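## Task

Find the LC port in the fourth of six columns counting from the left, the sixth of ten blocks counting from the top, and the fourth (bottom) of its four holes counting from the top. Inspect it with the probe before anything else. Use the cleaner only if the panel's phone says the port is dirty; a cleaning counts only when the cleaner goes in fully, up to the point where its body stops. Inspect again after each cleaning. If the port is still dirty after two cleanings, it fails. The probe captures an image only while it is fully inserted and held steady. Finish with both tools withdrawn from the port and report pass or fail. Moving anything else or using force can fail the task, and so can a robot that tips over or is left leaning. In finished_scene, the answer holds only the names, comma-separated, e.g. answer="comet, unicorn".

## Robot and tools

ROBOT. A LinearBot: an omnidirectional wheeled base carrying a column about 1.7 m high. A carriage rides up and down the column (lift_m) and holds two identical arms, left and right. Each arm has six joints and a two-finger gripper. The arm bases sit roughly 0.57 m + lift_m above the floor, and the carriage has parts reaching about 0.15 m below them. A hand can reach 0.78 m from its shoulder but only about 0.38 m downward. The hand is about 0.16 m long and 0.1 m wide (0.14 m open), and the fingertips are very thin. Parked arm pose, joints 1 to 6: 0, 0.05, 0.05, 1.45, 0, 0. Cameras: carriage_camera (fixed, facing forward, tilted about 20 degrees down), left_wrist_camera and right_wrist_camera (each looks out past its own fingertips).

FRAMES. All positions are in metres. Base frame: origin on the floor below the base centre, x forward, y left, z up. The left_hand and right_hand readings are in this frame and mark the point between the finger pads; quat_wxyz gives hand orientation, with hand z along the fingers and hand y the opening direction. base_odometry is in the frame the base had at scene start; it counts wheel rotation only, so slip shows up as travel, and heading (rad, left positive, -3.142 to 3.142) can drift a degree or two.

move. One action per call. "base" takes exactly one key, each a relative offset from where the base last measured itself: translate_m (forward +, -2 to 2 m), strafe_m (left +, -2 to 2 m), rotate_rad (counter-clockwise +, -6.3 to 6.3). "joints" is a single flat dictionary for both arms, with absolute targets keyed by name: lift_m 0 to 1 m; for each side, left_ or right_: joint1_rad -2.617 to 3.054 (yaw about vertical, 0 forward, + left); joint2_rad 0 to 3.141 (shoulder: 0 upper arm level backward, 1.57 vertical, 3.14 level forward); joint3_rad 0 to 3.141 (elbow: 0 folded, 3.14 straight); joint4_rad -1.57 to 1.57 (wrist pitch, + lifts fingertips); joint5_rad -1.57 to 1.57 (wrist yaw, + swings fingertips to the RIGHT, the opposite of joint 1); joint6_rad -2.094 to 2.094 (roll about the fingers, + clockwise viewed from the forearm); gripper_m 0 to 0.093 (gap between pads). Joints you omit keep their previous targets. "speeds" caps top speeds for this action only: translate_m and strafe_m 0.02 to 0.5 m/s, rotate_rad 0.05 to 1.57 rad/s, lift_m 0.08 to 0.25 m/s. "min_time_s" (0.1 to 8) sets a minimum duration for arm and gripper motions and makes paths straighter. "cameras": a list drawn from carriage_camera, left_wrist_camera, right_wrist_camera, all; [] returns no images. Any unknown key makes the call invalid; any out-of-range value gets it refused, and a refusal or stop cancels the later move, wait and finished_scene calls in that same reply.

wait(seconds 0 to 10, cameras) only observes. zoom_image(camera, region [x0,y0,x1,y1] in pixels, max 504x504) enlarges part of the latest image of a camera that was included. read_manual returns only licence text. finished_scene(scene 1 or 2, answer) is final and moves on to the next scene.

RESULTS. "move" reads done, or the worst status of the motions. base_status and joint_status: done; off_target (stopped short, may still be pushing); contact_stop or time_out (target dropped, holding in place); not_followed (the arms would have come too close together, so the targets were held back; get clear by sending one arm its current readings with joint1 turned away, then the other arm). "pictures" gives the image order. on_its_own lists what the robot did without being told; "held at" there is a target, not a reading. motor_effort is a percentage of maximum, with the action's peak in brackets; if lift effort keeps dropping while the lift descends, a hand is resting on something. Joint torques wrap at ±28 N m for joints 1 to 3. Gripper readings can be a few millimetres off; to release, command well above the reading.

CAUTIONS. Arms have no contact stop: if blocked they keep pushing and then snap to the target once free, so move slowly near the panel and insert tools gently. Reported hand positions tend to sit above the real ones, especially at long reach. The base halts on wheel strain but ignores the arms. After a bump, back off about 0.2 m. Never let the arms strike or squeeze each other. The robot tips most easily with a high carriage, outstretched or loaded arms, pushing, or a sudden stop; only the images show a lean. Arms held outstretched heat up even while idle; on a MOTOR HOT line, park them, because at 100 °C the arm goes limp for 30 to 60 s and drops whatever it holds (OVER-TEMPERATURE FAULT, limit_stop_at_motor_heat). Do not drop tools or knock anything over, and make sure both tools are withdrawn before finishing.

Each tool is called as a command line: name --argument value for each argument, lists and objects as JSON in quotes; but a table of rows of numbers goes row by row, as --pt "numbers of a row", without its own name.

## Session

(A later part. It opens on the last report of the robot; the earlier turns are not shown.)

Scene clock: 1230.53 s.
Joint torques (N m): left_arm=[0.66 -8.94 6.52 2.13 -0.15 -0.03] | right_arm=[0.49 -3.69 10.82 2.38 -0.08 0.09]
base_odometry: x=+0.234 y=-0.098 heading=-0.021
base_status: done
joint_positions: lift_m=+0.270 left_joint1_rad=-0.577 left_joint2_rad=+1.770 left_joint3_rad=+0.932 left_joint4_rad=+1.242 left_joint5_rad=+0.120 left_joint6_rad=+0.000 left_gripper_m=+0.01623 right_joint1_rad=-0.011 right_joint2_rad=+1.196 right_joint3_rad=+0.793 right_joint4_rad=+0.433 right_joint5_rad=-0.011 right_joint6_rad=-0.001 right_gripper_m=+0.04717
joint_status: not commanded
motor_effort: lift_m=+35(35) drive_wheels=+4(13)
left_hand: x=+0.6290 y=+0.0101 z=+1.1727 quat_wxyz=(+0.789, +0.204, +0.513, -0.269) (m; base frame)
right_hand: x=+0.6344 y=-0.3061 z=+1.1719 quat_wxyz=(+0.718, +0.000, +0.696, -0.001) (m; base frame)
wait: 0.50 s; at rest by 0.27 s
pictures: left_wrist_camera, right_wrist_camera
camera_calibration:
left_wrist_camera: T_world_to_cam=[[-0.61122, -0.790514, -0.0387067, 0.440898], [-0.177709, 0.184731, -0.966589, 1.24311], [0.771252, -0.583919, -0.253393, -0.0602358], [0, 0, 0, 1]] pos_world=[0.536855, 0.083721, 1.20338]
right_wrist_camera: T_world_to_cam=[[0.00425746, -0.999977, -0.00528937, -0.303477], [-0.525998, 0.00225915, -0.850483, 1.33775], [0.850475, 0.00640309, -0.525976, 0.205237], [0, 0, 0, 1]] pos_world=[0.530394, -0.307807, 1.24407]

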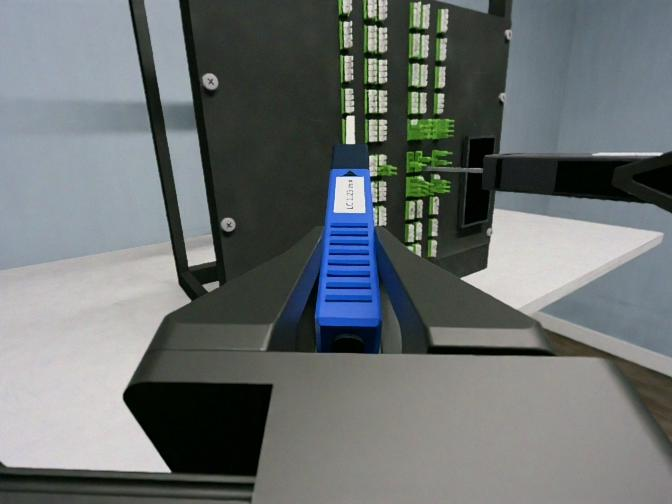

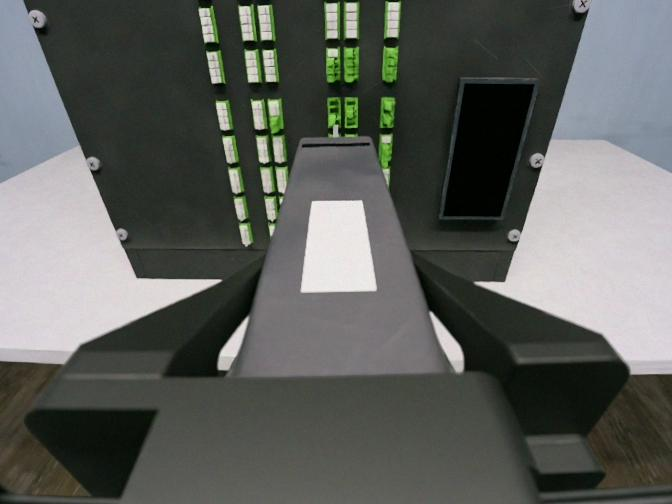

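move --base '{"strafe_m":0.002}' --joints '{"lift_m":0.2696}' --speeds '{"lift_m":0.08,"strafe_m":0.02}' --cameras '[]'

move --base '{"translate_m":0.01}' --speeds '{"translate_m":0.03}' --cameras '[]'

wait --seconds 0.5 --cameras '["left_wrist_camera","right_wrist_camera"]'

zoom_image --camera "right_wrist_camera" --region '[320, 106, 350, 136]'

zoom_image --camera "left_wrist_camera" --region '[405, 150, 435, 180]'

Scene clock: 1240.47 s.
Joint torques (N m): left_arm=[0.49 -8.92 6.54 2.15 -0.15 -0.03] | right_arm=[0.46 -3.78 10.86 2.31 -0.07 0.1]
move: done
base_odometry: x=+0.234 y=-0.096 heading=-0.021
base_status: done
joint_positions: lift_m=+0.270 left_joint1_rad=-0.575 left_joint2_rad=+1.770 left_joint3_rad=+0.932 left_joint4_rad=+1.241 left_joint5_rad=+0.119 left_joint6_rad=+0.000 left_gripper_m=+0.01623 right_joint1_rad=-0.011 right_joint2_rad=+1.196 right_joint3_rad=+0.793 right_joint4_rad=+0.433 right_joint5_rad=-0.012 right_joint6_rad=-0.001 right_gripper_m=+0.04717
joint_status: all done
motor_effort: lift_m=+35(36) drive_wheels=-6(9)
left_hand: x=+0.6297 y=+0.0109 z=+1.1718 quat_wxyz=(+0.789, +0.204, +0.514, -0.268) (m; base frame)
right_hand: x=+0.6344 y=-0.3059 z=+1.1712 quat_wxyz=(+0.718, -0.001, +0.696, +0.000) (m; base frame)
pictures: none
No camera images: "cameras" was empty.

Scene clock: 1241.43 s.
Joint torques (N m): left_arm=[0.44 -8.98 6.52 2.13 -0.14 -0.03] | right_arm=[0.47 -3.81 10.95 2.38 -0.06 0.1]
move: done
base_odometry: x=+0.244 y=-0.097 heading=-0.022
base_status: done
joint_positions: lift_m=+0.270 left_joint1_rad=-0.574 left_joint2_rad=+1.770 left_joint3_rad=+0.932 left_joint4_rad=+1.242 left_joint5_rad=+0.119 left_joint6_rad=+0.000 left_gripper_m=+0.01623 right_joint1_rad=-0.011 right_joint2_rad=+1.197 right_joint3_rad=+0.793 right_joint4_rad=+0.433 right_joint5_rad=-0.012 right_joint6_rad=-0.001 right_gripper_m=+0.04717
joint_status: not commanded
motor_effort: lift_m=+35(35) drive_wheels=-7(11)
left_hand: x=+0.6300 y=+0.0113 z=+1.1719 quat_wxyz=(+0.790, +0.203, +0.514, -0.267) (m; base frame)
right_hand: x=+0.6345 y=-0.3059 z=+1.1709 quat_wxyz=(+0.717, -0.001, +0.697, +0.000) (m; base frame)
pictures: none
No camera images: "cameras" was empty.

Scene clock: 1241.93 s.
Joint torques (N m): left_arm=[0.5 -8.91 6.48 2.17 -0.14 -0.03] | right_arm=[0.47 -3.93 10.89 2.33 -0.07 0.08]
base_odometry: x=+0.244 y=-0.097 heading=-0.022
base_status: done
joint_positions: lift_m=+0.270 left_joint1_rad=-0.574 left_joint2_rad=+1.770 left_joint3_rad=+0.932 left_joint4_rad=+1.242 left_joint5_rad=+0.119 left_joint6_rad=+0.000 left_gripper_m=+0.01623 right_joint1_rad=-0.011 right_joint2_rad=+1.197 right_joint3_rad=+0.793 right_joint4_rad=+0.433 right_joint5_rad=-0.012 right_joint6_rad=-0.001 right_gripper_m=+0.04717
joint_status: not commanded
motor_effort: lift_m=+35(35) drive_wheels=+3(11)
left_hand: x=+0.6300 y=+0.0113 z=+1.1719 quat_wxyz=(+0.790, +0.203, +0.514, -0.267) (m; base frame)
right_hand: x=+0.6345 y=-0.3059 z=+1.1709 quat_wxyz=(+0.717, -0.001, +0.697, +0.000) (m; base frame)
wait: 0.50 s; at rest by 0.27 s
pictures: left_wrist_camera, right_wrist_camera
camera_calibration:
left_wrist_camera: T_world_to_cam=[[-0.608263, -0.792816, -0.0381984, 0.439929], [-0.178938, 0.183853, -0.966529, 1.24308], [0.773303, -0.581069, -0.253696, -0.0614648], [0, 0, 0, 1]] pos_world=[0.537558, 0.0845248, 1.20268]
right_wrist_camera: T_world_to_cam=[[0.00541969, -0.999971, -0.00530615, -0.303981], [-0.526727, 0.00165575, -0.850033, 1.33682], [0.850017, 0.0074018, -0.526703, 0.2061], [0, 0, 0, 1]] pos_world=[0.530596, -0.307711, 1.24328]

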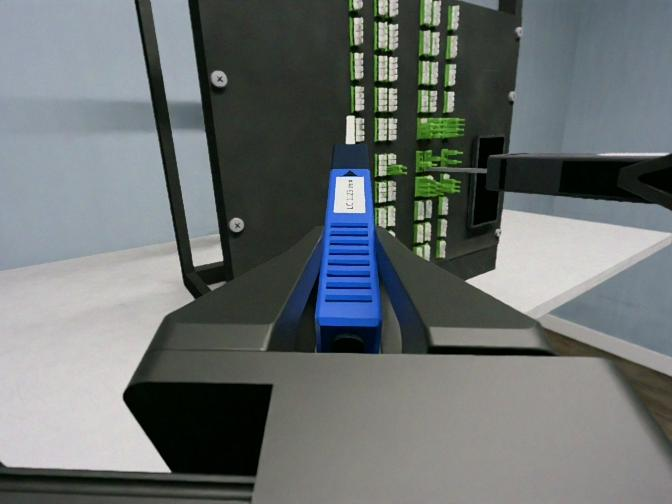

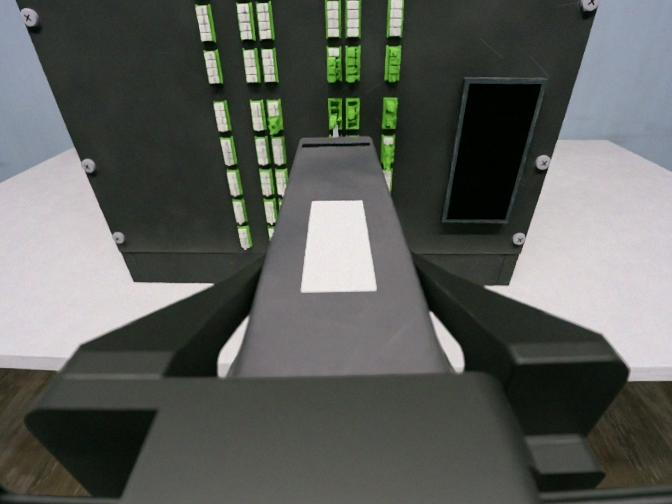

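Scaled by 16.800 from the camera's 672x504 image, which has a finer 960x720 frame.

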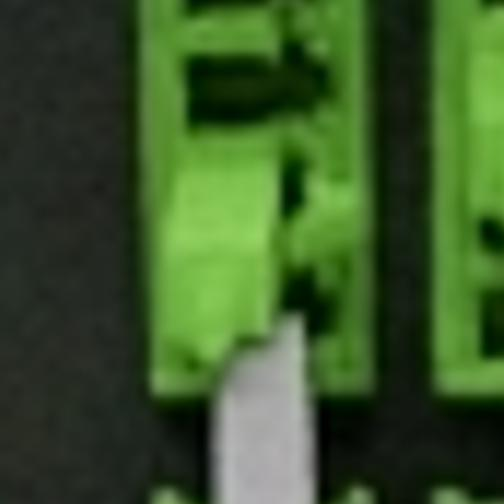

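Scaled by 16.800 from the camera's 672x504 image, which has a finer 960x720 frame.

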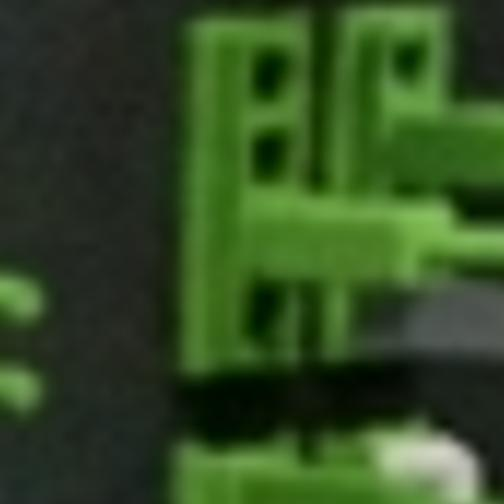

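move --base '{"strafe_m":0.0015}' --joints '{"lift_m":0.27}' --speeds '{"lift_m":0.08,"strafe_m":0.02}' --cameras '[]'

move --base '{"translate_m":0.005}' --speeds '{"translate_m":0.03}' --cameras '[]'

wait --seconds 0.5 --cameras '["left_wrist_camera","right_wrist_camera"]'

zoom_image --camera "right_wrist_camera" --region '[320, 106, 350, 136]'

zoom_image --camera "left_wrist_camera" --region '[405, 150, 435, 180]'

Scene clock: 1249.47 s.
Joint torques (N m): left_arm=[0.57 -8.99 6.46 2.17 -0.14 -0.03] | right_arm=[0.49 -3.89 10.78 2.36 -0.06 0.09]
move: done
base_odometry: x=+0.244 y=-0.095 heading=-0.022
base_status: done
joint_positions: lift_m=+0.270 left_joint1_rad=-0.574 left_joint2_rad=+1.770 left_joint3_rad=+0.932 left_joint4_rad=+1.242 left_joint5_rad=+0.119 left_joint6_rad=+0.000 left_gripper_m=+0.01623 right_joint1_rad=-0.012 right_joint2_rad=+1.197 right_joint3_rad=+0.793 right_joint4_rad=+0.433 right_joint5_rad=-0.012 right_joint6_rad=-0.001 right_gripper_m=+0.04717
joint_status: all done
motor_effort: lift_m=+35(37) drive_wheels=-5(7)
left_hand: x=+0.6300 y=+0.0113 z=+1.1723 quat_wxyz=(+0.790, +0.203, +0.514, -0.267) (m; base frame)
right_hand: x=+0.6345 y=-0.3061 z=+1.1713 quat_wxyz=(+0.717, -0.001, +0.697, +0.000) (m; base frame)
pictures: none
No camera images: "cameras" was empty.

Scene clock: 1250.17 s.
Joint torques (N m): left_arm=[0.49 -9.01 6.42 2.2 -0.14 -0.03] | right_arm=[0.58 -3.89 10.95 2.38 -0.06 0.09]
move: done
base_odometry: x=+0.249 y=-0.096 heading=-0.023
base_status: done
joint_positions: lift_m=+0.270 left_joint1_rad=-0.574 left_joint2_rad=+1.770 left_joint3_rad=+0.932 left_joint4_rad=+1.242 left_joint5_rad=+0.118 left_joint6_rad=+0.000 left_gripper_m=+0.01623 right_joint1_rad=-0.012 right_joint2_rad=+1.197 right_joint3_rad=+0.793 right_joint4_rad=+0.433 right_joint5_rad=-0.012 right_joint6_rad=-0.001 right_gripper_m=+0.04717
joint_status: not commanded
motor_effort: lift_m=+35(35) drive_wheels=+3(15)
left_hand: x=+0.6302 y=+0.0116 z=+1.1723 quat_wxyz=(+0.790, +0.203, +0.514, -0.267) (m; base frame)
right_hand: x=+0.6346 y=-0.3061 z=+1.1710 quat_wxyz=(+0.717, -0.001, +0.697, +0.000) (m; base frame)
pictures: none
No camera images: "cameras" was empty.

Scene clock: 1250.67 s.
Joint torques (N m): left_arm=[0.42 -8.92 6.46 2.17 -0.14 -0.03] | right_arm=[0.72 -3.85 10.84 2.36 -0.06 0.08]
base_odometry: x=+0.249 y=-0.096 heading=-0.023
base_status: done
joint_positions: lift_m=+0.270 left_joint1_rad=-0.574 left_joint2_rad=+1.770 left_joint3_rad=+0.932 left_joint4_rad=+1.242 left_joint5_rad=+0.118 left_joint6_rad=+0.000 left_gripper_m=+0.01623 right_joint1_rad=-0.012 right_joint2_rad=+1.197 right_joint3_rad=+0.793 right_joint4_rad=+0.433 right_joint5_rad=-0.012 right_joint6_rad=-0.001 right_gripper_m=+0.04717
joint_status: not commanded
motor_effort: lift_m=+35(35) drive_wheels=+3(15)
left_hand: x=+0.6302 y=+0.0116 z=+1.1723 quat_wxyz=(+0.790, +0.203, +0.514, -0.267) (m; base frame)
right_hand: x=+0.6346 y=-0.3061 z=+1.1710 quat_wxyz=(+0.717, -0.001, +0.697, +0.000) (m; base frame)
wait: 0.50 s; at rest by 0.27 s
pictures: left_wrist_camera, right_wrist_camera
camera_calibration:
left_wrist_camera: T_world_to_cam=[[-0.607463, -0.793442, -0.0379381, 0.439475], [-0.179261, 0.183458, -0.966545, 1.24367], [0.773857, -0.580339, -0.253677, -0.0617073], [0, 0, 0, 1]] pos_world=[0.537659, 0.0847256, 1.20308]
right_wrist_camera: T_world_to_cam=[[0.00469504, -0.999975, -0.00533524, -0.303759], [-0.527295, 0.00205762, -0.84968, 1.33699], [0.849669, 0.00680253, -0.527272, 0.206696], [0, 0, 0, 1]] pos_world=[0.530794, -0.307908, 1.24338]

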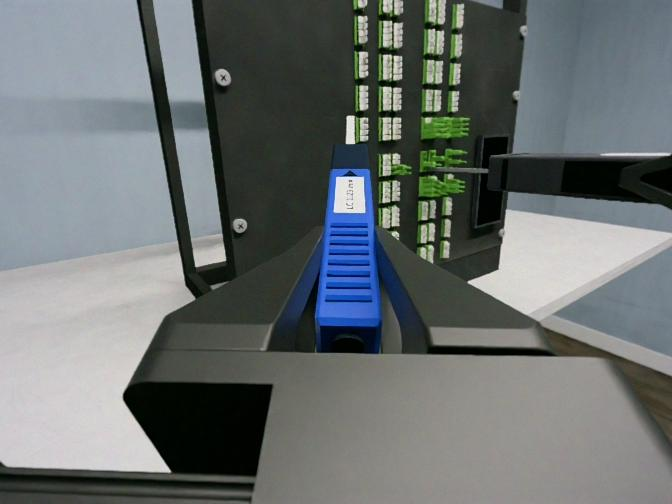

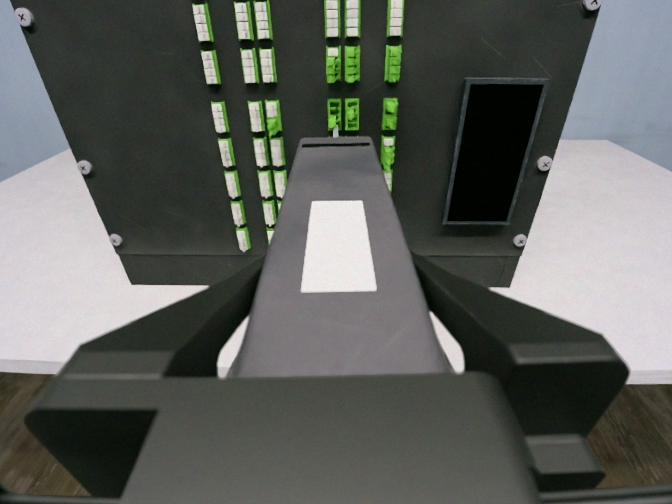

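Scaled by 16.800 from the camera's 672x504 image, which has a finer 960x720 frame.

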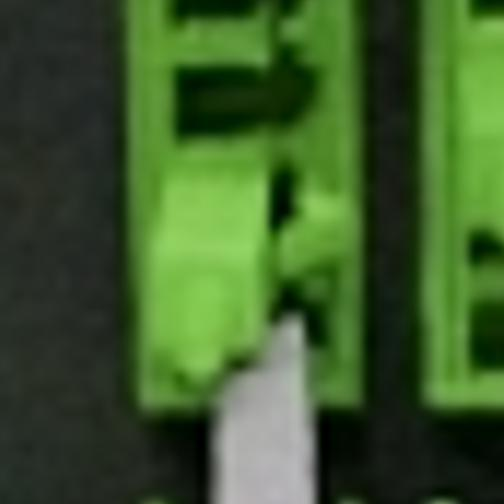

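Scaled by 16.800 from the camera's 672x504 image, which has a finer 960x720 frame.

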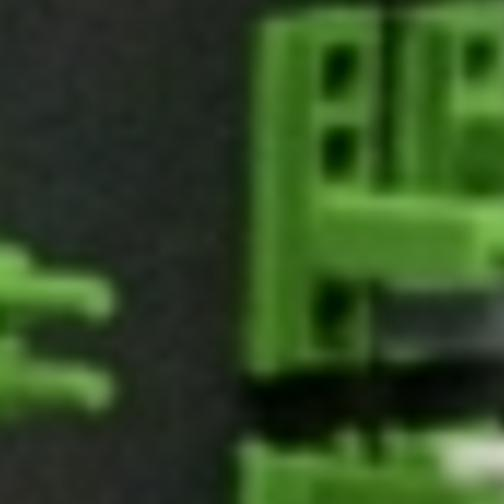

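move --base '{"strafe_m":0.003}' --speeds '{"strafe_m":0.02}' --cameras '[]'

wait --seconds 0.5 --cameras '["left_wrist_camera","right_wrist_camera"]'

zoom_image --camera "right_wrist_camera" --region '[320, 106, 350, 136]'

zoom_image --camera "left_wrist_camera" --region '[405, 150, 435, 180]'

Scene clock: 1258.50 s.
Joint torques (N m): left_arm=[0.44 -9.01 6.46 2.14 -0.13 -0.03] | right_arm=[0.53 -3.78 10.85 2.37 -0.01 0.09]
move: done
base_odometry: x=+0.249 y=-0.093 heading=-0.024
base_status: done
joint_positions: lift_m=+0.270 left_joint1_rad=-0.574 left_joint2_rad=+1.770 left_joint3_rad=+0.932 left_joint4_rad=+1.242 left_joint5_rad=+0.118 left_joint6_rad=+0.000 left_gripper_m=+0.01623 right_joint1_rad=-0.011 right_joint2_rad=+1.197 right_joint3_rad=+0.793 right_joint4_rad=+0.433 right_joint5_rad=-0.013 right_joint6_rad=-0.001 right_gripper_m=+0.04717
joint_status: not commanded
motor_effort: lift_m=+35(35) drive_wheels=-5(10)
left_hand: x=+0.6302 y=+0.0116 z=+1.1723 quat_wxyz=(+0.790, +0.203, +0.514, -0.267) (m; base frame)
right_hand: x=+0.6346 y=-0.3057 z=+1.1710 quat_wxyz=(+0.717, -0.001, +0.697, +0.000) (m; base frame)
pictures: none
No camera images: "cameras" was empty.

Scene clock: 1259.00 s.
Joint torques (N m): left_arm=[0.55 -8.98 6.42 2.15 -0.13 -0.03] | right_arm=[0.46 -3.84 10.82 2.4 -0.05 0.09]
base_odometry: x=+0.249 y=-0.093 heading=-0.024
base_status: done
joint_positions: lift_m=+0.270 left_joint1_rad=-0.574 left_joint2_rad=+1.770 left_joint3_rad=+0.932 left_joint4_rad=+1.242 left_joint5_rad=+0.118 left_joint6_rad=+0.000 left_gripper_m=+0.01623 right_joint1_rad=-0.011 right_joint2_rad=+1.197 right_joint3_rad=+0.793 right_joint4_rad=+0.433 right_joint5_rad=-0.013 right_joint6_rad=-0.001 right_gripper_m=+0.04717
joint_status: not commanded
motor_effort: lift_m=+35(35) drive_wheels=+1(10)
left_hand: x=+0.6302 y=+0.0116 z=+1.1723 quat_wxyz=(+0.790, +0.203, +0.514, -0.267) (m; base frame)
right_hand: x=+0.6346 y=-0.3057 z=+1.1710 quat_wxyz=(+0.717, -0.001, +0.697, +0.000) (m; base frame)
wait: 0.50 s; at rest by 0.27 s
pictures: left_wrist_camera, right_wrist_camera
camera_calibration:
left_wrist_camera: T_world_to_cam=[[-0.607135, -0.793701, -0.0377562, 0.439102], [-0.179445, 0.183243, -0.966551, 1.24379], [0.774071, -0.580052, -0.253679, -0.0618445], [0, 0, 0, 1]] pos_world=[0.537659, 0.0847259, 1.20308]
right_wrist_camera: T_world_to_cam=[[0.00613659, -0.999967, -0.00528488, -0.30439], [-0.527338, 0.00125431, -0.849655, 1.33674], [0.849633, 0.0080009, -0.527313, 0.20713], [0, 0, 0, 1]] pos_world=[0.530796, -0.307714, 1.24338]

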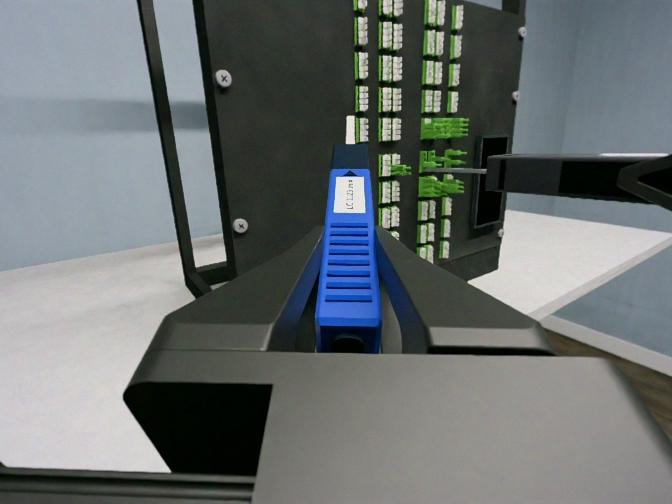

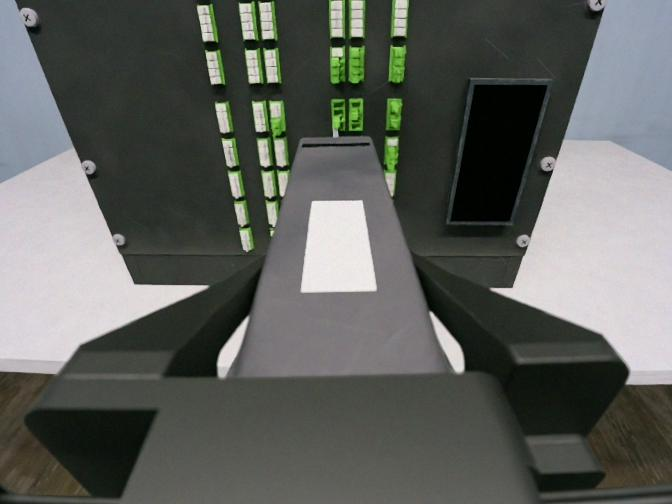

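Scaled by 16.800 from the camera's 672x504 image, which has a finer 960x720 frame.

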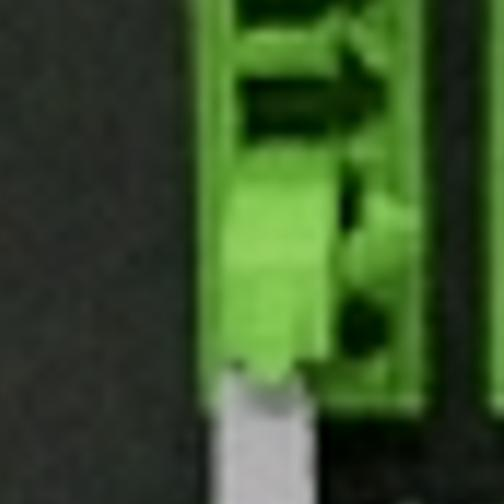

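Scaled by 16.800 from the camera's 672x504 image, which has a finer 960x720 frame.

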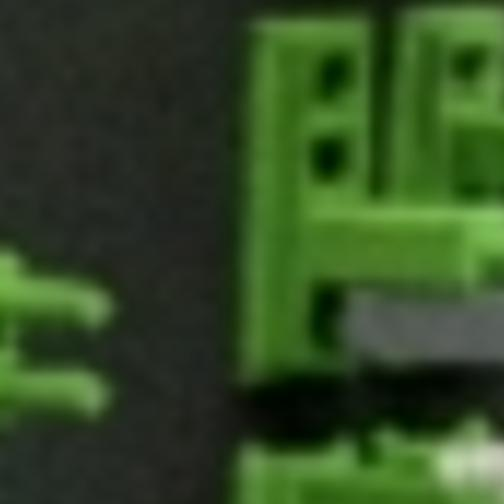

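move --joints '{"right_joint5_rad":0.002,"lift_m":0.2702}' --speeds '{"lift_m":0.08}' --cameras '[]'

move --base '{"translate_m":0.002}' --joints '{"right_joint5_rad":-0.007}' --speeds '{"translate_m":0.02}' --cameras '[]'

wait --seconds 0.5 --cameras '["left_wrist_camera","right_wrist_camera"]'

zoom_image --camera "right_wrist_camera" --region '[320, 106, 350, 136]'

zoom_image --camera "left_wrist_camera" --region '[405, 150, 435, 180]'

Scene clock: 1270.23 s.
Joint torques (N m): left_arm=[0.44 -8.99 6.45 2.15 -0.13 -0.03] | right_arm=[0.44 -3.86 10.92 2.42 0.03 0.09]
move: done
base_odometry: x=+0.249 y=-0.093 heading=-0.024
base_status: not commanded
joint_positions: lift_m=+0.270 left_joint1_rad=-0.574 left_joint2_rad=+1.770 left_joint3_rad=+0.932 left_joint4_rad=+1.242 left_joint5_rad=+0.118 left_joint6_rad=+0.000 left_gripper_m=+0.01623 right_joint1_rad=-0.011 right_joint2_rad=+1.197 right_joint3_rad=+0.793 right_joint4_rad=+0.433 right_joint5_rad=-0.009 right_joint6_rad=-0.001 right_gripper_m=+0.04717
joint_status: all done
motor_effort: lift_m=+36(36) drive_wheels=+1(1)
left_hand: x=+0.6302 y=+0.0116 z=+1.1724 quat_wxyz=(+0.790, +0.203, +0.514, -0.267) (m; base frame)
right_hand: x=+0.6346 y=-0.3065 z=+1.1712 quat_wxyz=(+0.717, +0.001, +0.697, -0.002) (m; base frame)
pictures: none
No camera images: "cameras" was empty.

Scene clock: 1270.93 s.
Joint torques (N m): left_arm=[0.44 -9.03 6.42 2.18 -0.13 -0.02] | right_arm=[0.62 -3.95 10.84 2.42 -0.05 0.08]
move: done
base_odometry: x=+0.251 y=-0.093 heading=-0.024
base_status: done
joint_positions: lift_m=+0.270 left_joint1_rad=-0.574 left_joint2_rad=+1.770 left_joint3_rad=+0.932 left_joint4_rad=+1.242 left_joint5_rad=+0.118 left_joint6_rad=+0.000 left_gripper_m=+0.01623 right_joint1_rad=-0.011 right_joint2_rad=+1.197 right_joint3_rad=+0.793 right_joint4_rad=+0.432 right_joint5_rad=-0.009 right_joint6_rad=-0.001 right_gripper_m=+0.04717
joint_status: all done
motor_effort: lift_m=+35(36) drive_wheels=-5(9)
left_hand: x=+0.6302 y=+0.0116 z=+1.1725 quat_wxyz=(+0.790, +0.203, +0.514, -0.267) (m; base frame)
right_hand: x=+0.6346 y=-0.3065 z=+1.1711 quat_wxyz=(+0.717, +0.001, +0.697, -0.002) (m; base frame)
pictures: none
No camera images: "cameras" was empty.

Scene clock: 1271.43 s.
Joint torques (N m): left_arm=[0.47 -9.06 6.38 2.16 -0.13 -0.03] | right_arm=[0.36 -3.77 10.88 2.38 -0.05 0.09]
base_odometry: x=+0.251 y=-0.093 heading=-0.024
base_status: done
joint_positions: lift_m=+0.270 left_joint1_rad=-0.574 left_joint2_rad=+1.770 left_joint3_rad=+0.932 left_joint4_rad=+1.242 left_joint5_rad=+0.118 left_joint6_rad=+0.000 left_gripper_m=+0.01623 right_joint1_rad=-0.011 right_joint2_rad=+1.197 right_joint3_rad=+0.793 right_joint4_rad=+0.432 right_joint5_rad=-0.009 right_joint6_rad=-0.001 right_gripper_m=+0.04717
joint_status: all done
motor_effort: lift_m=+35(36) drive_wheels=+2(9)
left_hand: x=+0.6302 y=+0.0116 z=+1.1725 quat_wxyz=(+0.790, +0.203, +0.514, -0.267) (m; base frame)
right_hand: x=+0.6346 y=-0.3065 z=+1.1711 quat_wxyz=(+0.717, +0.001, +0.697, -0.002) (m; base frame)
wait: 0.50 s; at rest by 0.27 s
pictures: left_wrist_camera, right_wrist_camera
camera_calibration:
left_wrist_camera: T_world_to_cam=[[-0.607135, -0.793701, -0.0377562, 0.43911], [-0.179445, 0.183243, -0.966551, 1.24399], [0.774071, -0.580052, -0.253679, -0.0617938], [0, 0, 0, 1]] pos_world=[0.537659, 0.0847259, 1.20328]
right_wrist_camera: T_world_to_cam=[[0.0015872, -0.999984, -0.00541782, -0.302096], [-0.527671, 0.00376465, -0.84944, 1.33759], [0.849447, 0.00420706, -0.527657, 0.206604], [0, 0, 0, 1]] pos_world=[0.530787, -0.307996, 1.24358]

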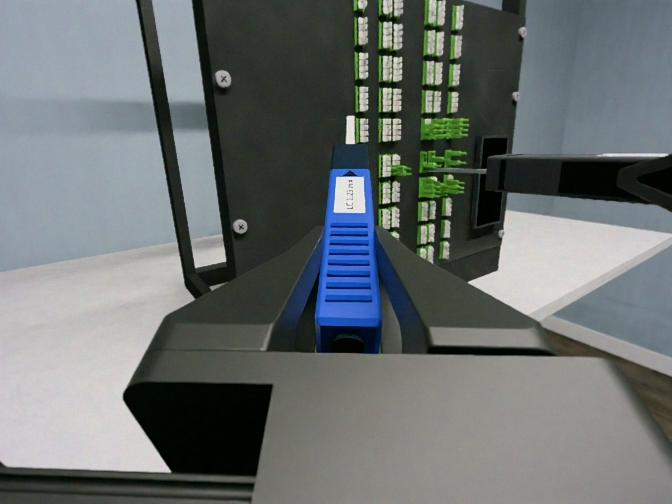

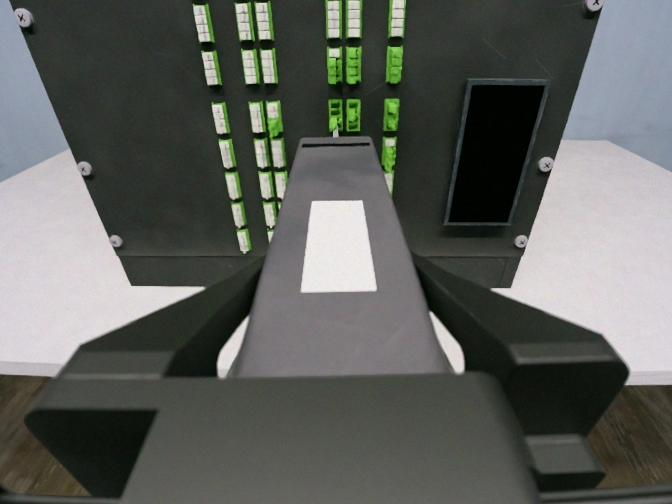

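Scaled by 16.800 from the camera's 672x504 image, which has a finer 960x720 frame.

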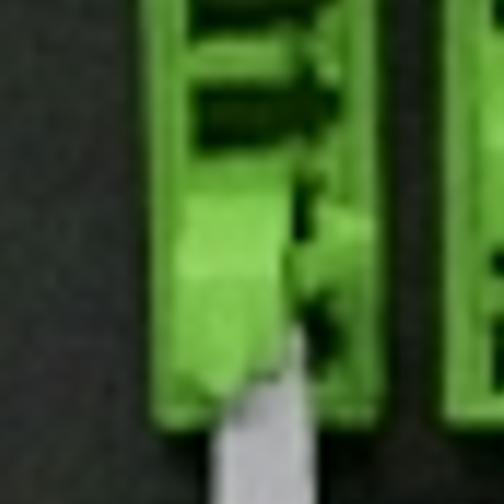

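Scaled by 16.800 from the camera's 672x504 image, which has a finer 960x720 frame.

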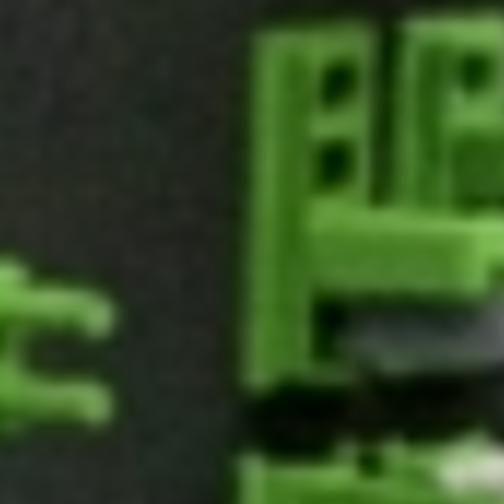

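move --joints '{"right_joint5_rad":-0.0225,"lift_m":0.2707}' --speeds '{"lift_m":0.08}' --cameras '[]'

move --joints '{"right_joint5_rad":-0.012}' --cameras '[]'

wait --seconds 0.5 --cameras '["left_wrist_camera","right_wrist_camera"]'

zoom_image --camera "right_wrist_camera" --region '[320, 106, 350, 136]'

zoom_image --camera "left_wrist_camera" --region '[405, 150, 435, 180]'

Scene clock: 1282.57 s.
Joint torques (N m): left_arm=[0.44 -8.85 6.32 2.15 -0.13 -0.03] | right_arm=[0.43 -3.78 10.84 2.38 -0.15 0.09]
move: done
base_odometry: x=+0.251 y=-0.093 heading=-0.024
base_status: not commanded
joint_positions: lift_m=+0.271 left_joint1_rad=-0.574 left_joint2_rad=+1.770 left_joint3_rad=+0.932 left_joint4_rad=+1.242 left_joint5_rad=+0.118 left_joint6_rad=+0.000 left_gripper_m=+0.01623 right_joint1_rad=-0.011 right_joint2_rad=+1.197 right_joint3_rad=+0.793 right_joint4_rad=+0.432 right_joint5_rad=-0.012 right_joint6_rad=-0.001 right_gripper_m=+0.04717
joint_status: all done
motor_effort: lift_m=+35(37) drive_wheels=+2(2)
left_hand: x=+0.6302 y=+0.0116 z=+1.1730 quat_wxyz=(+0.790, +0.203, +0.514, -0.267) (m; base frame)
right_hand: x=+0.6346 y=-0.3059 z=+1.1716 quat_wxyz=(+0.717, -0.001, +0.697, +0.000) (m; base frame)
pictures: none
No camera images: "cameras" was empty.

Scene clock: 1282.87 s.
Joint torques (N m): left_arm=[0.47 -9.03 6.45 2.15 -0.13 -0.03] | right_arm=[0.44 -3.82 10.89 2.38 -0.07 0.09]
move: done
base_odometry: x=+0.251 y=-0.093 heading=-0.024
base_status: not commanded
joint_positions: lift_m=+0.271 left_joint1_rad=-0.574 left_joint2_rad=+1.770 left_joint3_rad=+0.932 left_joint4_rad=+1.242 left_joint5_rad=+0.118 left_joint6_rad=+0.000 left_gripper_m=+0.01623 right_joint1_rad=-0.011 right_joint2_rad=+1.197 right_joint3_rad=+0.793 right_joint4_rad=+0.432 right_joint5_rad=-0.012 right_joint6_rad=-0.001 right_gripper_m=+0.04717
joint_status: all done
motor_effort: lift_m=+35(35) drive_wheels=+2(2)
left_hand: x=+0.6302 y=+0.0116 z=+1.1730 quat_wxyz=(+0.790, +0.203, +0.514, -0.267) (m; base frame)
right_hand: x=+0.6346 y=-0.3059 z=+1.1716 quat_wxyz=(+0.717, -0.001, +0.697, +0.000) (m; base frame)
pictures: none
No camera images: "cameras" was empty.

Scene clock: 1283.37 s.
Joint torques (N m): left_arm=[0.44 -9.02 6.45 2.16 -0.13 -0.03] | right_arm=[0.49 -3.81 10.92 2.38 -0.06 0.09]
base_odometry: x=+0.251 y=-0.093 heading=-0.024
base_status: not commanded
joint_positions: lift_m=+0.271 left_joint1_rad=-0.574 left_joint2_rad=+1.770 left_joint3_rad=+0.932 left_joint4_rad=+1.242 left_joint5_rad=+0.118 left_joint6_rad=+0.000 left_gripper_m=+0.01623 right_joint1_rad=-0.011 right_joint2_rad=+1.197 right_joint3_rad=+0.793 right_joint4_rad=+0.432 right_joint5_rad=-0.012 right_joint6_rad=-0.001 right_gripper_m=+0.04717
joint_status: all done
motor_effort: lift_m=+35(35) drive_wheels=+2(2)
left_hand: x=+0.6302 y=+0.0116 z=+1.1730 quat_wxyz=(+0.790, +0.203, +0.514, -0.267) (m; base frame)
right_hand: x=+0.6346 y=-0.3059 z=+1.1716 quat_wxyz=(+0.717, -0.001, +0.697, +0.000) (m; base frame)
wait: 0.50 s; at rest by 0.27 s
pictures: left_wrist_camera, right_wrist_camera
camera_calibration:
left_wrist_camera: T_world_to_cam=[[-0.607135, -0.793701, -0.0377562, 0.439129], [-0.179445, 0.183243, -0.966551, 1.24447], [0.774071, -0.580052, -0.253679, -0.0616669], [0, 0, 0, 1]] pos_world=[0.537659, 0.0847259, 1.20378]
right_wrist_camera: T_world_to_cam=[[0.0050529, -0.999973, -0.00532444, -0.303859], [-0.527673, 0.0018566, -0.849445, 1.33744], [0.849432, 0.00710173, -0.52765, 0.207752], [0, 0, 0, 1]] pos_world=[0.530794, -0.30781, 1.24408]

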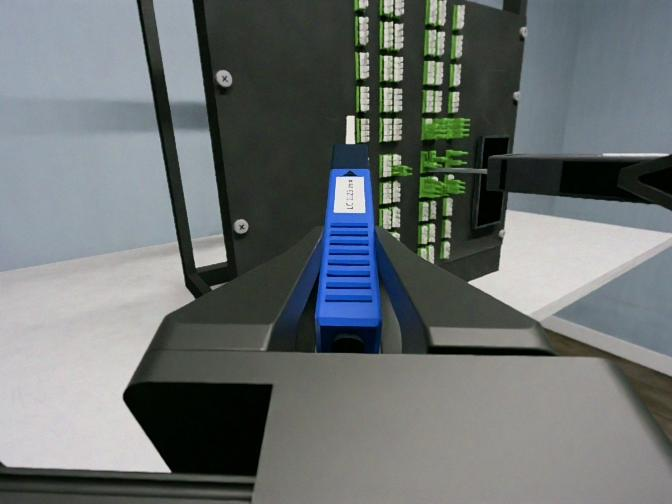

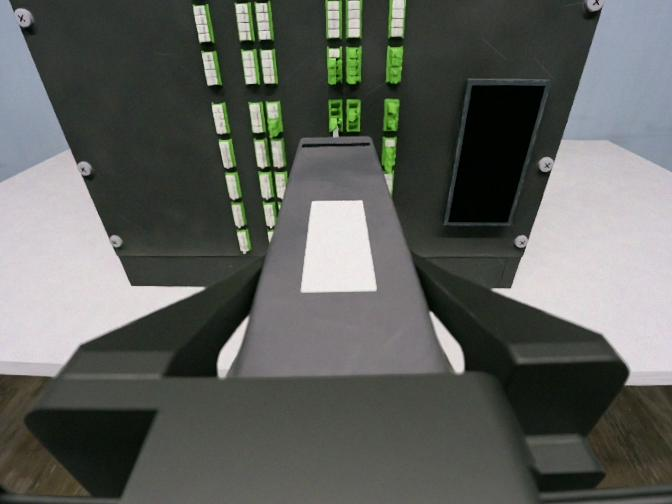

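Scaled by 16.800 from the camera's 672x504 image, which has a finer 960x720 frame.

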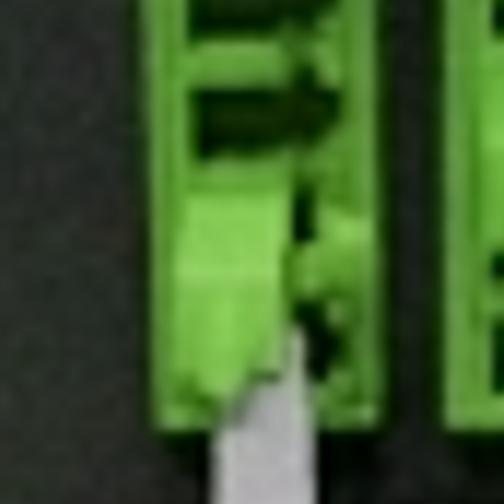

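Scaled by 16.800 from the camera's 672x504 image, which has a finer 960x720 frame.

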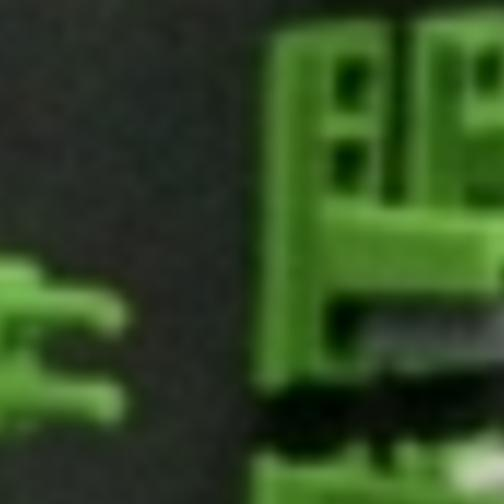

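move --base '{"translate_m":-0.003}' --speeds '{"translate_m":0.02}' --cameras '[]'

wait --seconds 0.5 --cameras '["left_wrist_camera","right_wrist_camera"]'

zoom_image --camera "right_wrist_camera" --region '[320, 106, 350, 136]'

zoom_image --camera "left_wrist_camera" --region '[405, 150, 435, 180]'

Scene clock: 1291.10 s.
Joint torques (N m): left_arm=[0.53 -9.1 6.61 2.17 -0.13 -0.03] | right_arm=[0.44 -3.69 10.77 2.42 -0.07 0.09]
move: done
base_odometry: x=+0.248 y=-0.093 heading=-0.024
base_status: done
joint_positions: lift_m=+0.271 left_joint1_rad=-0.574 left_joint2_rad=+1.770 left_joint3_rad=+0.932 left_joint4_rad=+1.241 left_joint5_rad=+0.118 left_joint6_rad=+0.000 left_gripper_m=+0.01623 right_joint1_rad=-0.011 right_joint2_rad=+1.197 right_joint3_rad=+0.793 right_joint4_rad=+0.431 right_joint5_rad=-0.012 right_joint6_rad=-0.001 right_gripper_m=+0.04717
joint_status: not commanded
motor_effort: lift_m=+35(35) drive_wheels=-4(9)
left_hand: x=+0.6301 y=+0.0115 z=+1.1729 quat_wxyz=(+0.790, +0.203, +0.514, -0.267) (m; base frame)
right_hand: x=+0.6346 y=-0.3059 z=+1.1713 quat_wxyz=(+0.717, -0.001, +0.698, +0.000) (m; base frame)
pictures: none
No camera images: "cameras" was empty.

Scene clock: 1291.60 s.
Joint torques (N m): left_arm=[0.46 -9.03 6.41 2.18 -0.13 -0.03] | right_arm=[0.51 -3.95 10.84 2.35 -0.07 0.09]
base_odometry: x=+0.248 y=-0.093 heading=-0.024
base_status: done
joint_positions: lift_m=+0.271 left_joint1_rad=-0.574 left_joint2_rad=+1.770 left_joint3_rad=+0.932 left_joint4_rad=+1.242 left_joint5_rad=+0.118 left_joint6_rad=+0.000 left_gripper_m=+0.01623 right_joint1_rad=-0.011 right_joint2_rad=+1.197 right_joint3_rad=+0.793 right_joint4_rad=+0.431 right_joint5_rad=-0.012 right_joint6_rad=-0.001 right_gripper_m=+0.04717
joint_status: not commanded
motor_effort: lift_m=+35(35) drive_wheels=+0(9)
left_hand: x=+0.6301 y=+0.0115 z=+1.1730 quat_wxyz=(+0.790, +0.203, +0.514, -0.267) (m; base frame)
right_hand: x=+0.6346 y=-0.3059 z=+1.1713 quat_wxyz=(+0.717, -0.001, +0.698, +0.000) (m; base frame)
wait: 0.50 s; at rest by 0.27 s
pictures: left_wrist_camera, right_wrist_camera
camera_calibration:
left_wrist_camera: T_world_to_cam=[[-0.607485, -0.793432, -0.0377877, 0.439252], [-0.179358, 0.183356, -0.966546, 1.24443], [0.773817, -0.580384, -0.253695, -0.0615411], [0, 0, 0, 1]] pos_world=[0.537658, 0.0846254, 1.20378]
right_wrist_camera: T_world_to_cam=[[0.00499493, -0.999973, -0.0054155, -0.303717], [-0.528636, 0.00195648, -0.848846, 1.33712], [0.848834, 0.00710275, -0.528612, 0.209081], [0, 0, 0, 1]] pos_world=[0.530892, -0.307809, 1.24389]

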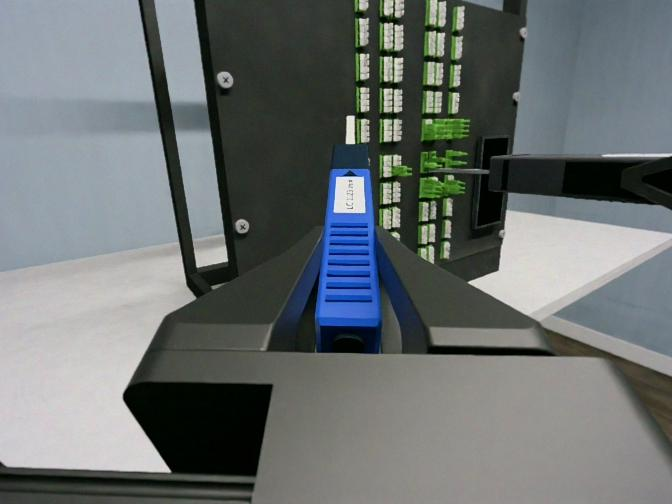

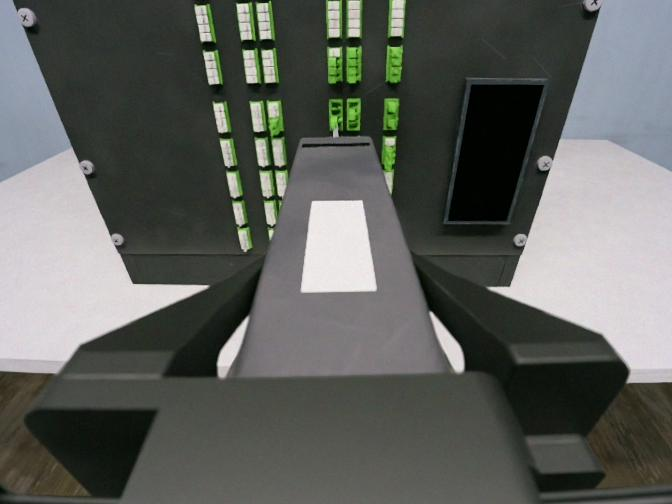

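Scaled by 16.800 from the camera's 672x504 image, which has a finer 960x720 frame.

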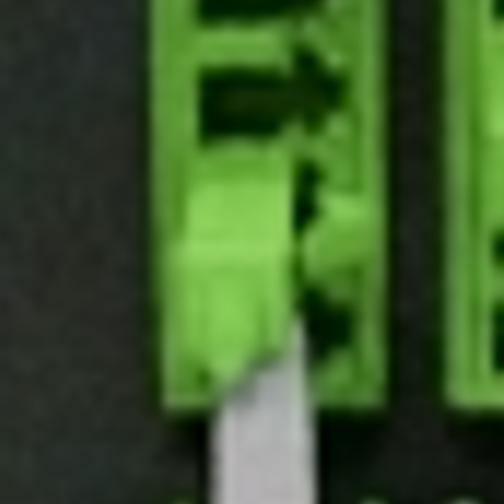

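Scaled by 16.800 from the camera's 672x504 image, which has a finer 960x720 frame.

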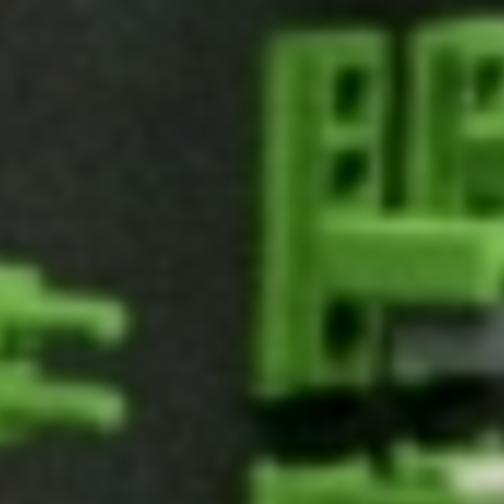

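zoom_image --camera "left_wrist_camera" --region '[418, 163, 434, 175]'

Scaled by 31.500 from the camera's 672x504 image, which has a finer 960x720 frame.

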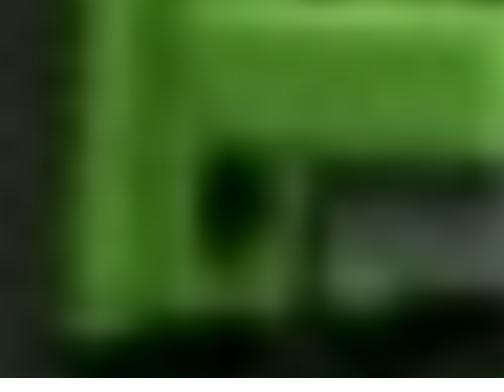

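move --joints '{"right_joint5_rad":-0.0255}' --cameras '[]'

move --joints '{"right_joint5_rad":-0.015,"lift_m":0.2709}' --speeds '{"lift_m":0.08}' --cameras '[]'

move --base '{"translate_m":0.003}' --speeds '{"translate_m":0.02}' --cameras '[]'

wait --seconds 0.5 --cameras '["left_wrist_camera","right_wrist_camera"]'

zoom_image --camera "right_wrist_camera" --region '[320, 106, 350, 136]'

zoom_image --camera "left_wrist_camera" --region '[405, 150, 435, 180]'

Scene clock: 1316.90 s.
Joint torques (N m): left_arm=[0.47 -9.01 6.45 2.15 -0.13 -0.03] | right_arm=[0.43 -3.84 10.91 2.38 -0.14 0.09]
move: done
base_odometry: x=+0.248 y=-0.093 heading=-0.024
base_status: not commanded
joint_positions: lift_m=+0.271 left_joint1_rad=-0.574 left_joint2_rad=+1.770 left_joint3_rad=+0.932 left_joint4_rad=+1.242 left_joint5_rad=+0.118 left_joint6_rad=+0.000 left_gripper_m=+0.01623 right_joint1_rad=-0.011 right_joint2_rad=+1.197 right_joint3_rad=+0.793 right_joint4_rad=+0.431 right_joint5_rad=-0.015 right_joint6_rad=-0.001 right_gripper_m=+0.04717
joint_status: all done
motor_effort: lift_m=+35(35) drive_wheels=-3(3)
left_hand: x=+0.6301 y=+0.0115 z=+1.1730 quat_wxyz=(+0.790, +0.203, +0.514, -0.267) (m; base frame)
right_hand: x=+0.6346 y=-0.3054 z=+1.1713 quat_wxyz=(+0.717, -0.002, +0.698, +0.001) (m; base frame)
pictures: none
No camera images: "cameras" was empty.

Scene clock: 1317.20 s.
Joint torques (N m): left_arm=[0.47 -9.01 6.45 2.15 -0.13 -0.03] | right_arm=[0.43 -3.78 10.92 2.41 -0.05 0.09]
move: done
base_odometry: x=+0.248 y=-0.093 heading=-0.024
base_status: not commanded
joint_positions: lift_m=+0.271 left_joint1_rad=-0.574 left_joint2_rad=+1.770 left_joint3_rad=+0.932 left_joint4_rad=+1.242 left_joint5_rad=+0.118 left_joint6_rad=+0.000 left_gripper_m=+0.01623 right_joint1_rad=-0.011 right_joint2_rad=+1.197 right_joint3_rad=+0.793 right_joint4_rad=+0.431 right_joint5_rad=-0.015 right_joint6_rad=-0.001 right_gripper_m=+0.04717
joint_status: all done
motor_effort: lift_m=+36(36) drive_wheels=-3(3)
left_hand: x=+0.6301 y=+0.0115 z=+1.1731 quat_wxyz=(+0.790, +0.203, +0.514, -0.267) (m; base frame)
right_hand: x=+0.6346 y=-0.3054 z=+1.1715 quat_wxyz=(+0.717, -0.002, +0.698, +0.001) (m; base frame)
pictures: none
No camera images: "cameras" was empty.

Scene clock: 1317.93 s.
Joint torques (N m): left_arm=[0.51 -8.95 6.45 2.13 -0.13 -0.03] | right_arm=[0.51 -3.86 10.99 2.39 -0.07 0.08]
move: done
base_odometry: x=+0.251 y=-0.093 heading=-0.025
base_status: done
joint_positions: lift_m=+0.271 left_joint1_rad=-0.574 left_joint2_rad=+1.770 left_joint3_rad=+0.932 left_joint4_rad=+1.242 left_joint5_rad=+0.118 left_joint6_rad=+0.000 left_gripper_m=+0.01623 right_joint1_rad=-0.011 right_joint2_rad=+1.197 right_joint3_rad=+0.793 right_joint4_rad=+0.431 right_joint5_rad=-0.015 right_joint6_rad=-0.001 right_gripper_m=+0.04717
joint_status: not commanded
motor_effort: lift_m=+35(36) drive_wheels=-4(10)
left_hand: x=+0.6301 y=+0.0115 z=+1.1732 quat_wxyz=(+0.790, +0.203, +0.514, -0.267) (m; base frame)
right_hand: x=+0.6346 y=-0.3054 z=+1.1715 quat_wxyz=(+0.717, -0.002, +0.698, +0.001) (m; base frame)
pictures: none
No camera images: "cameras" was empty.

Scene clock: 1318.43 s.
Joint torques (N m): left_arm=[0.47 -8.96 6.49 2.14 -0.13 -0.03] | right_arm=[0.51 -3.78 11.04 2.37 -0.05 0.1]
base_odometry: x=+0.251 y=-0.093 heading=-0.025
base_status: done
joint_positions: lift_m=+0.271 left_joint1_rad=-0.574 left_joint2_rad=+1.770 left_joint3_rad=+0.932 left_joint4_rad=+1.242 left_joint5_rad=+0.118 left_joint6_rad=+0.000 left_gripper_m=+0.01623 right_joint1_rad=-0.011 right_joint2_rad=+1.197 right_joint3_rad=+0.793 right_joint4_rad=+0.431 right_joint5_rad=-0.015 right_joint6_rad=-0.001 right_gripper_m=+0.04717
joint_status: not commanded
motor_effort: lift_m=+35(36) drive_wheels=+1(10)
left_hand: x=+0.6301 y=+0.0115 z=+1.1732 quat_wxyz=(+0.790, +0.203, +0.514, -0.267) (m; base frame)
right_hand: x=+0.6346 y=-0.3054 z=+1.1715 quat_wxyz=(+0.717, -0.002, +0.698, +0.001) (m; base frame)
wait: 0.50 s; at rest by 0.27 s
pictures: left_wrist_camera, right_wrist_camera
camera_calibration:
left_wrist_camera: T_world_to_cam=[[-0.607485, -0.793432, -0.0377877, 0.43926], [-0.179358, 0.183356, -0.966546, 1.24462], [0.773817, -0.580384, -0.253695, -0.0614903], [0, 0, 0, 1]] pos_world=[0.537658, 0.0846254, 1.20398]
right_wrist_camera: T_world_to_cam=[[0.00801517, -0.999954, -0.00528624, -0.305186], [-0.528629, 0.000250198, -0.848853, 1.33677], [0.848815, 0.00959816, -0.528603, 0.209945], [0, 0, 0, 1]] pos_world=[0.530898, -0.307522, 1.24409]

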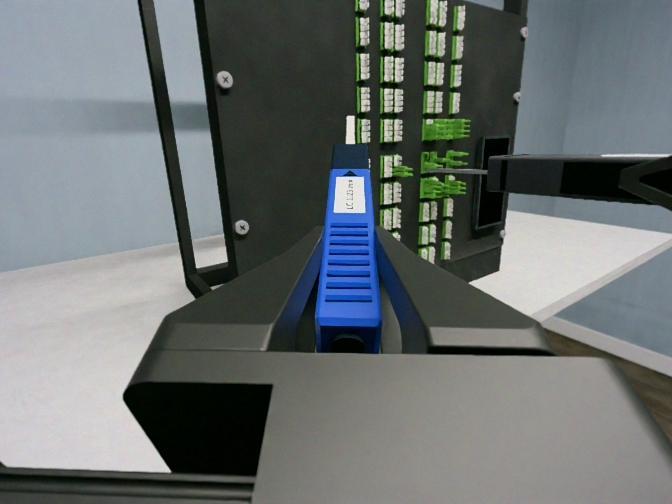

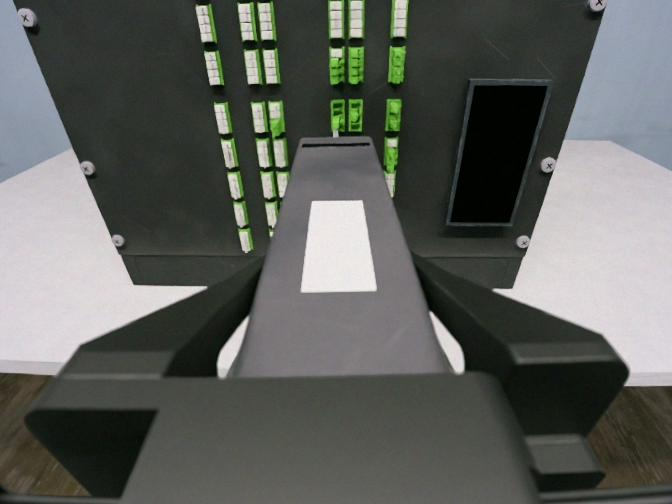

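Scaled by 16.800 from the camera's 672x504 image, which has a finer 960x720 frame.

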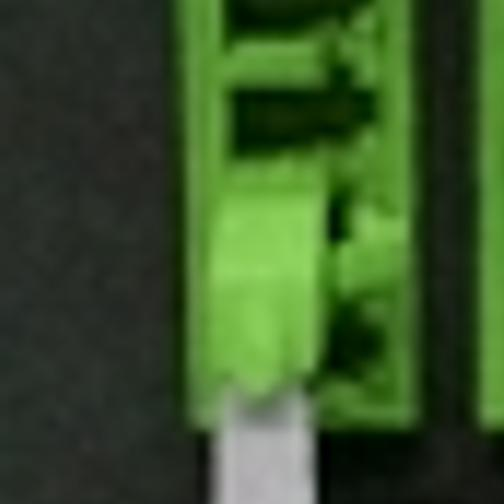

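Scaled by 16.800 from the camera's 672x504 image, which has a finer 960x720 frame.

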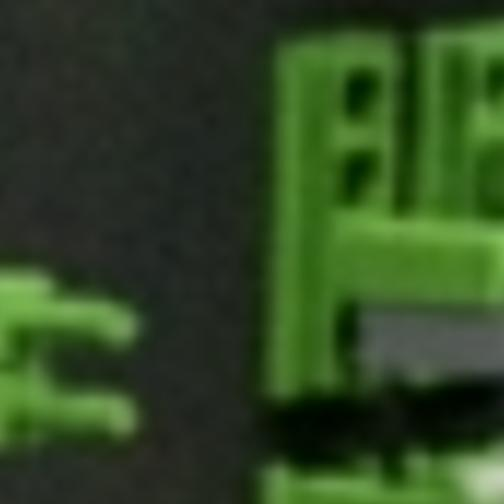

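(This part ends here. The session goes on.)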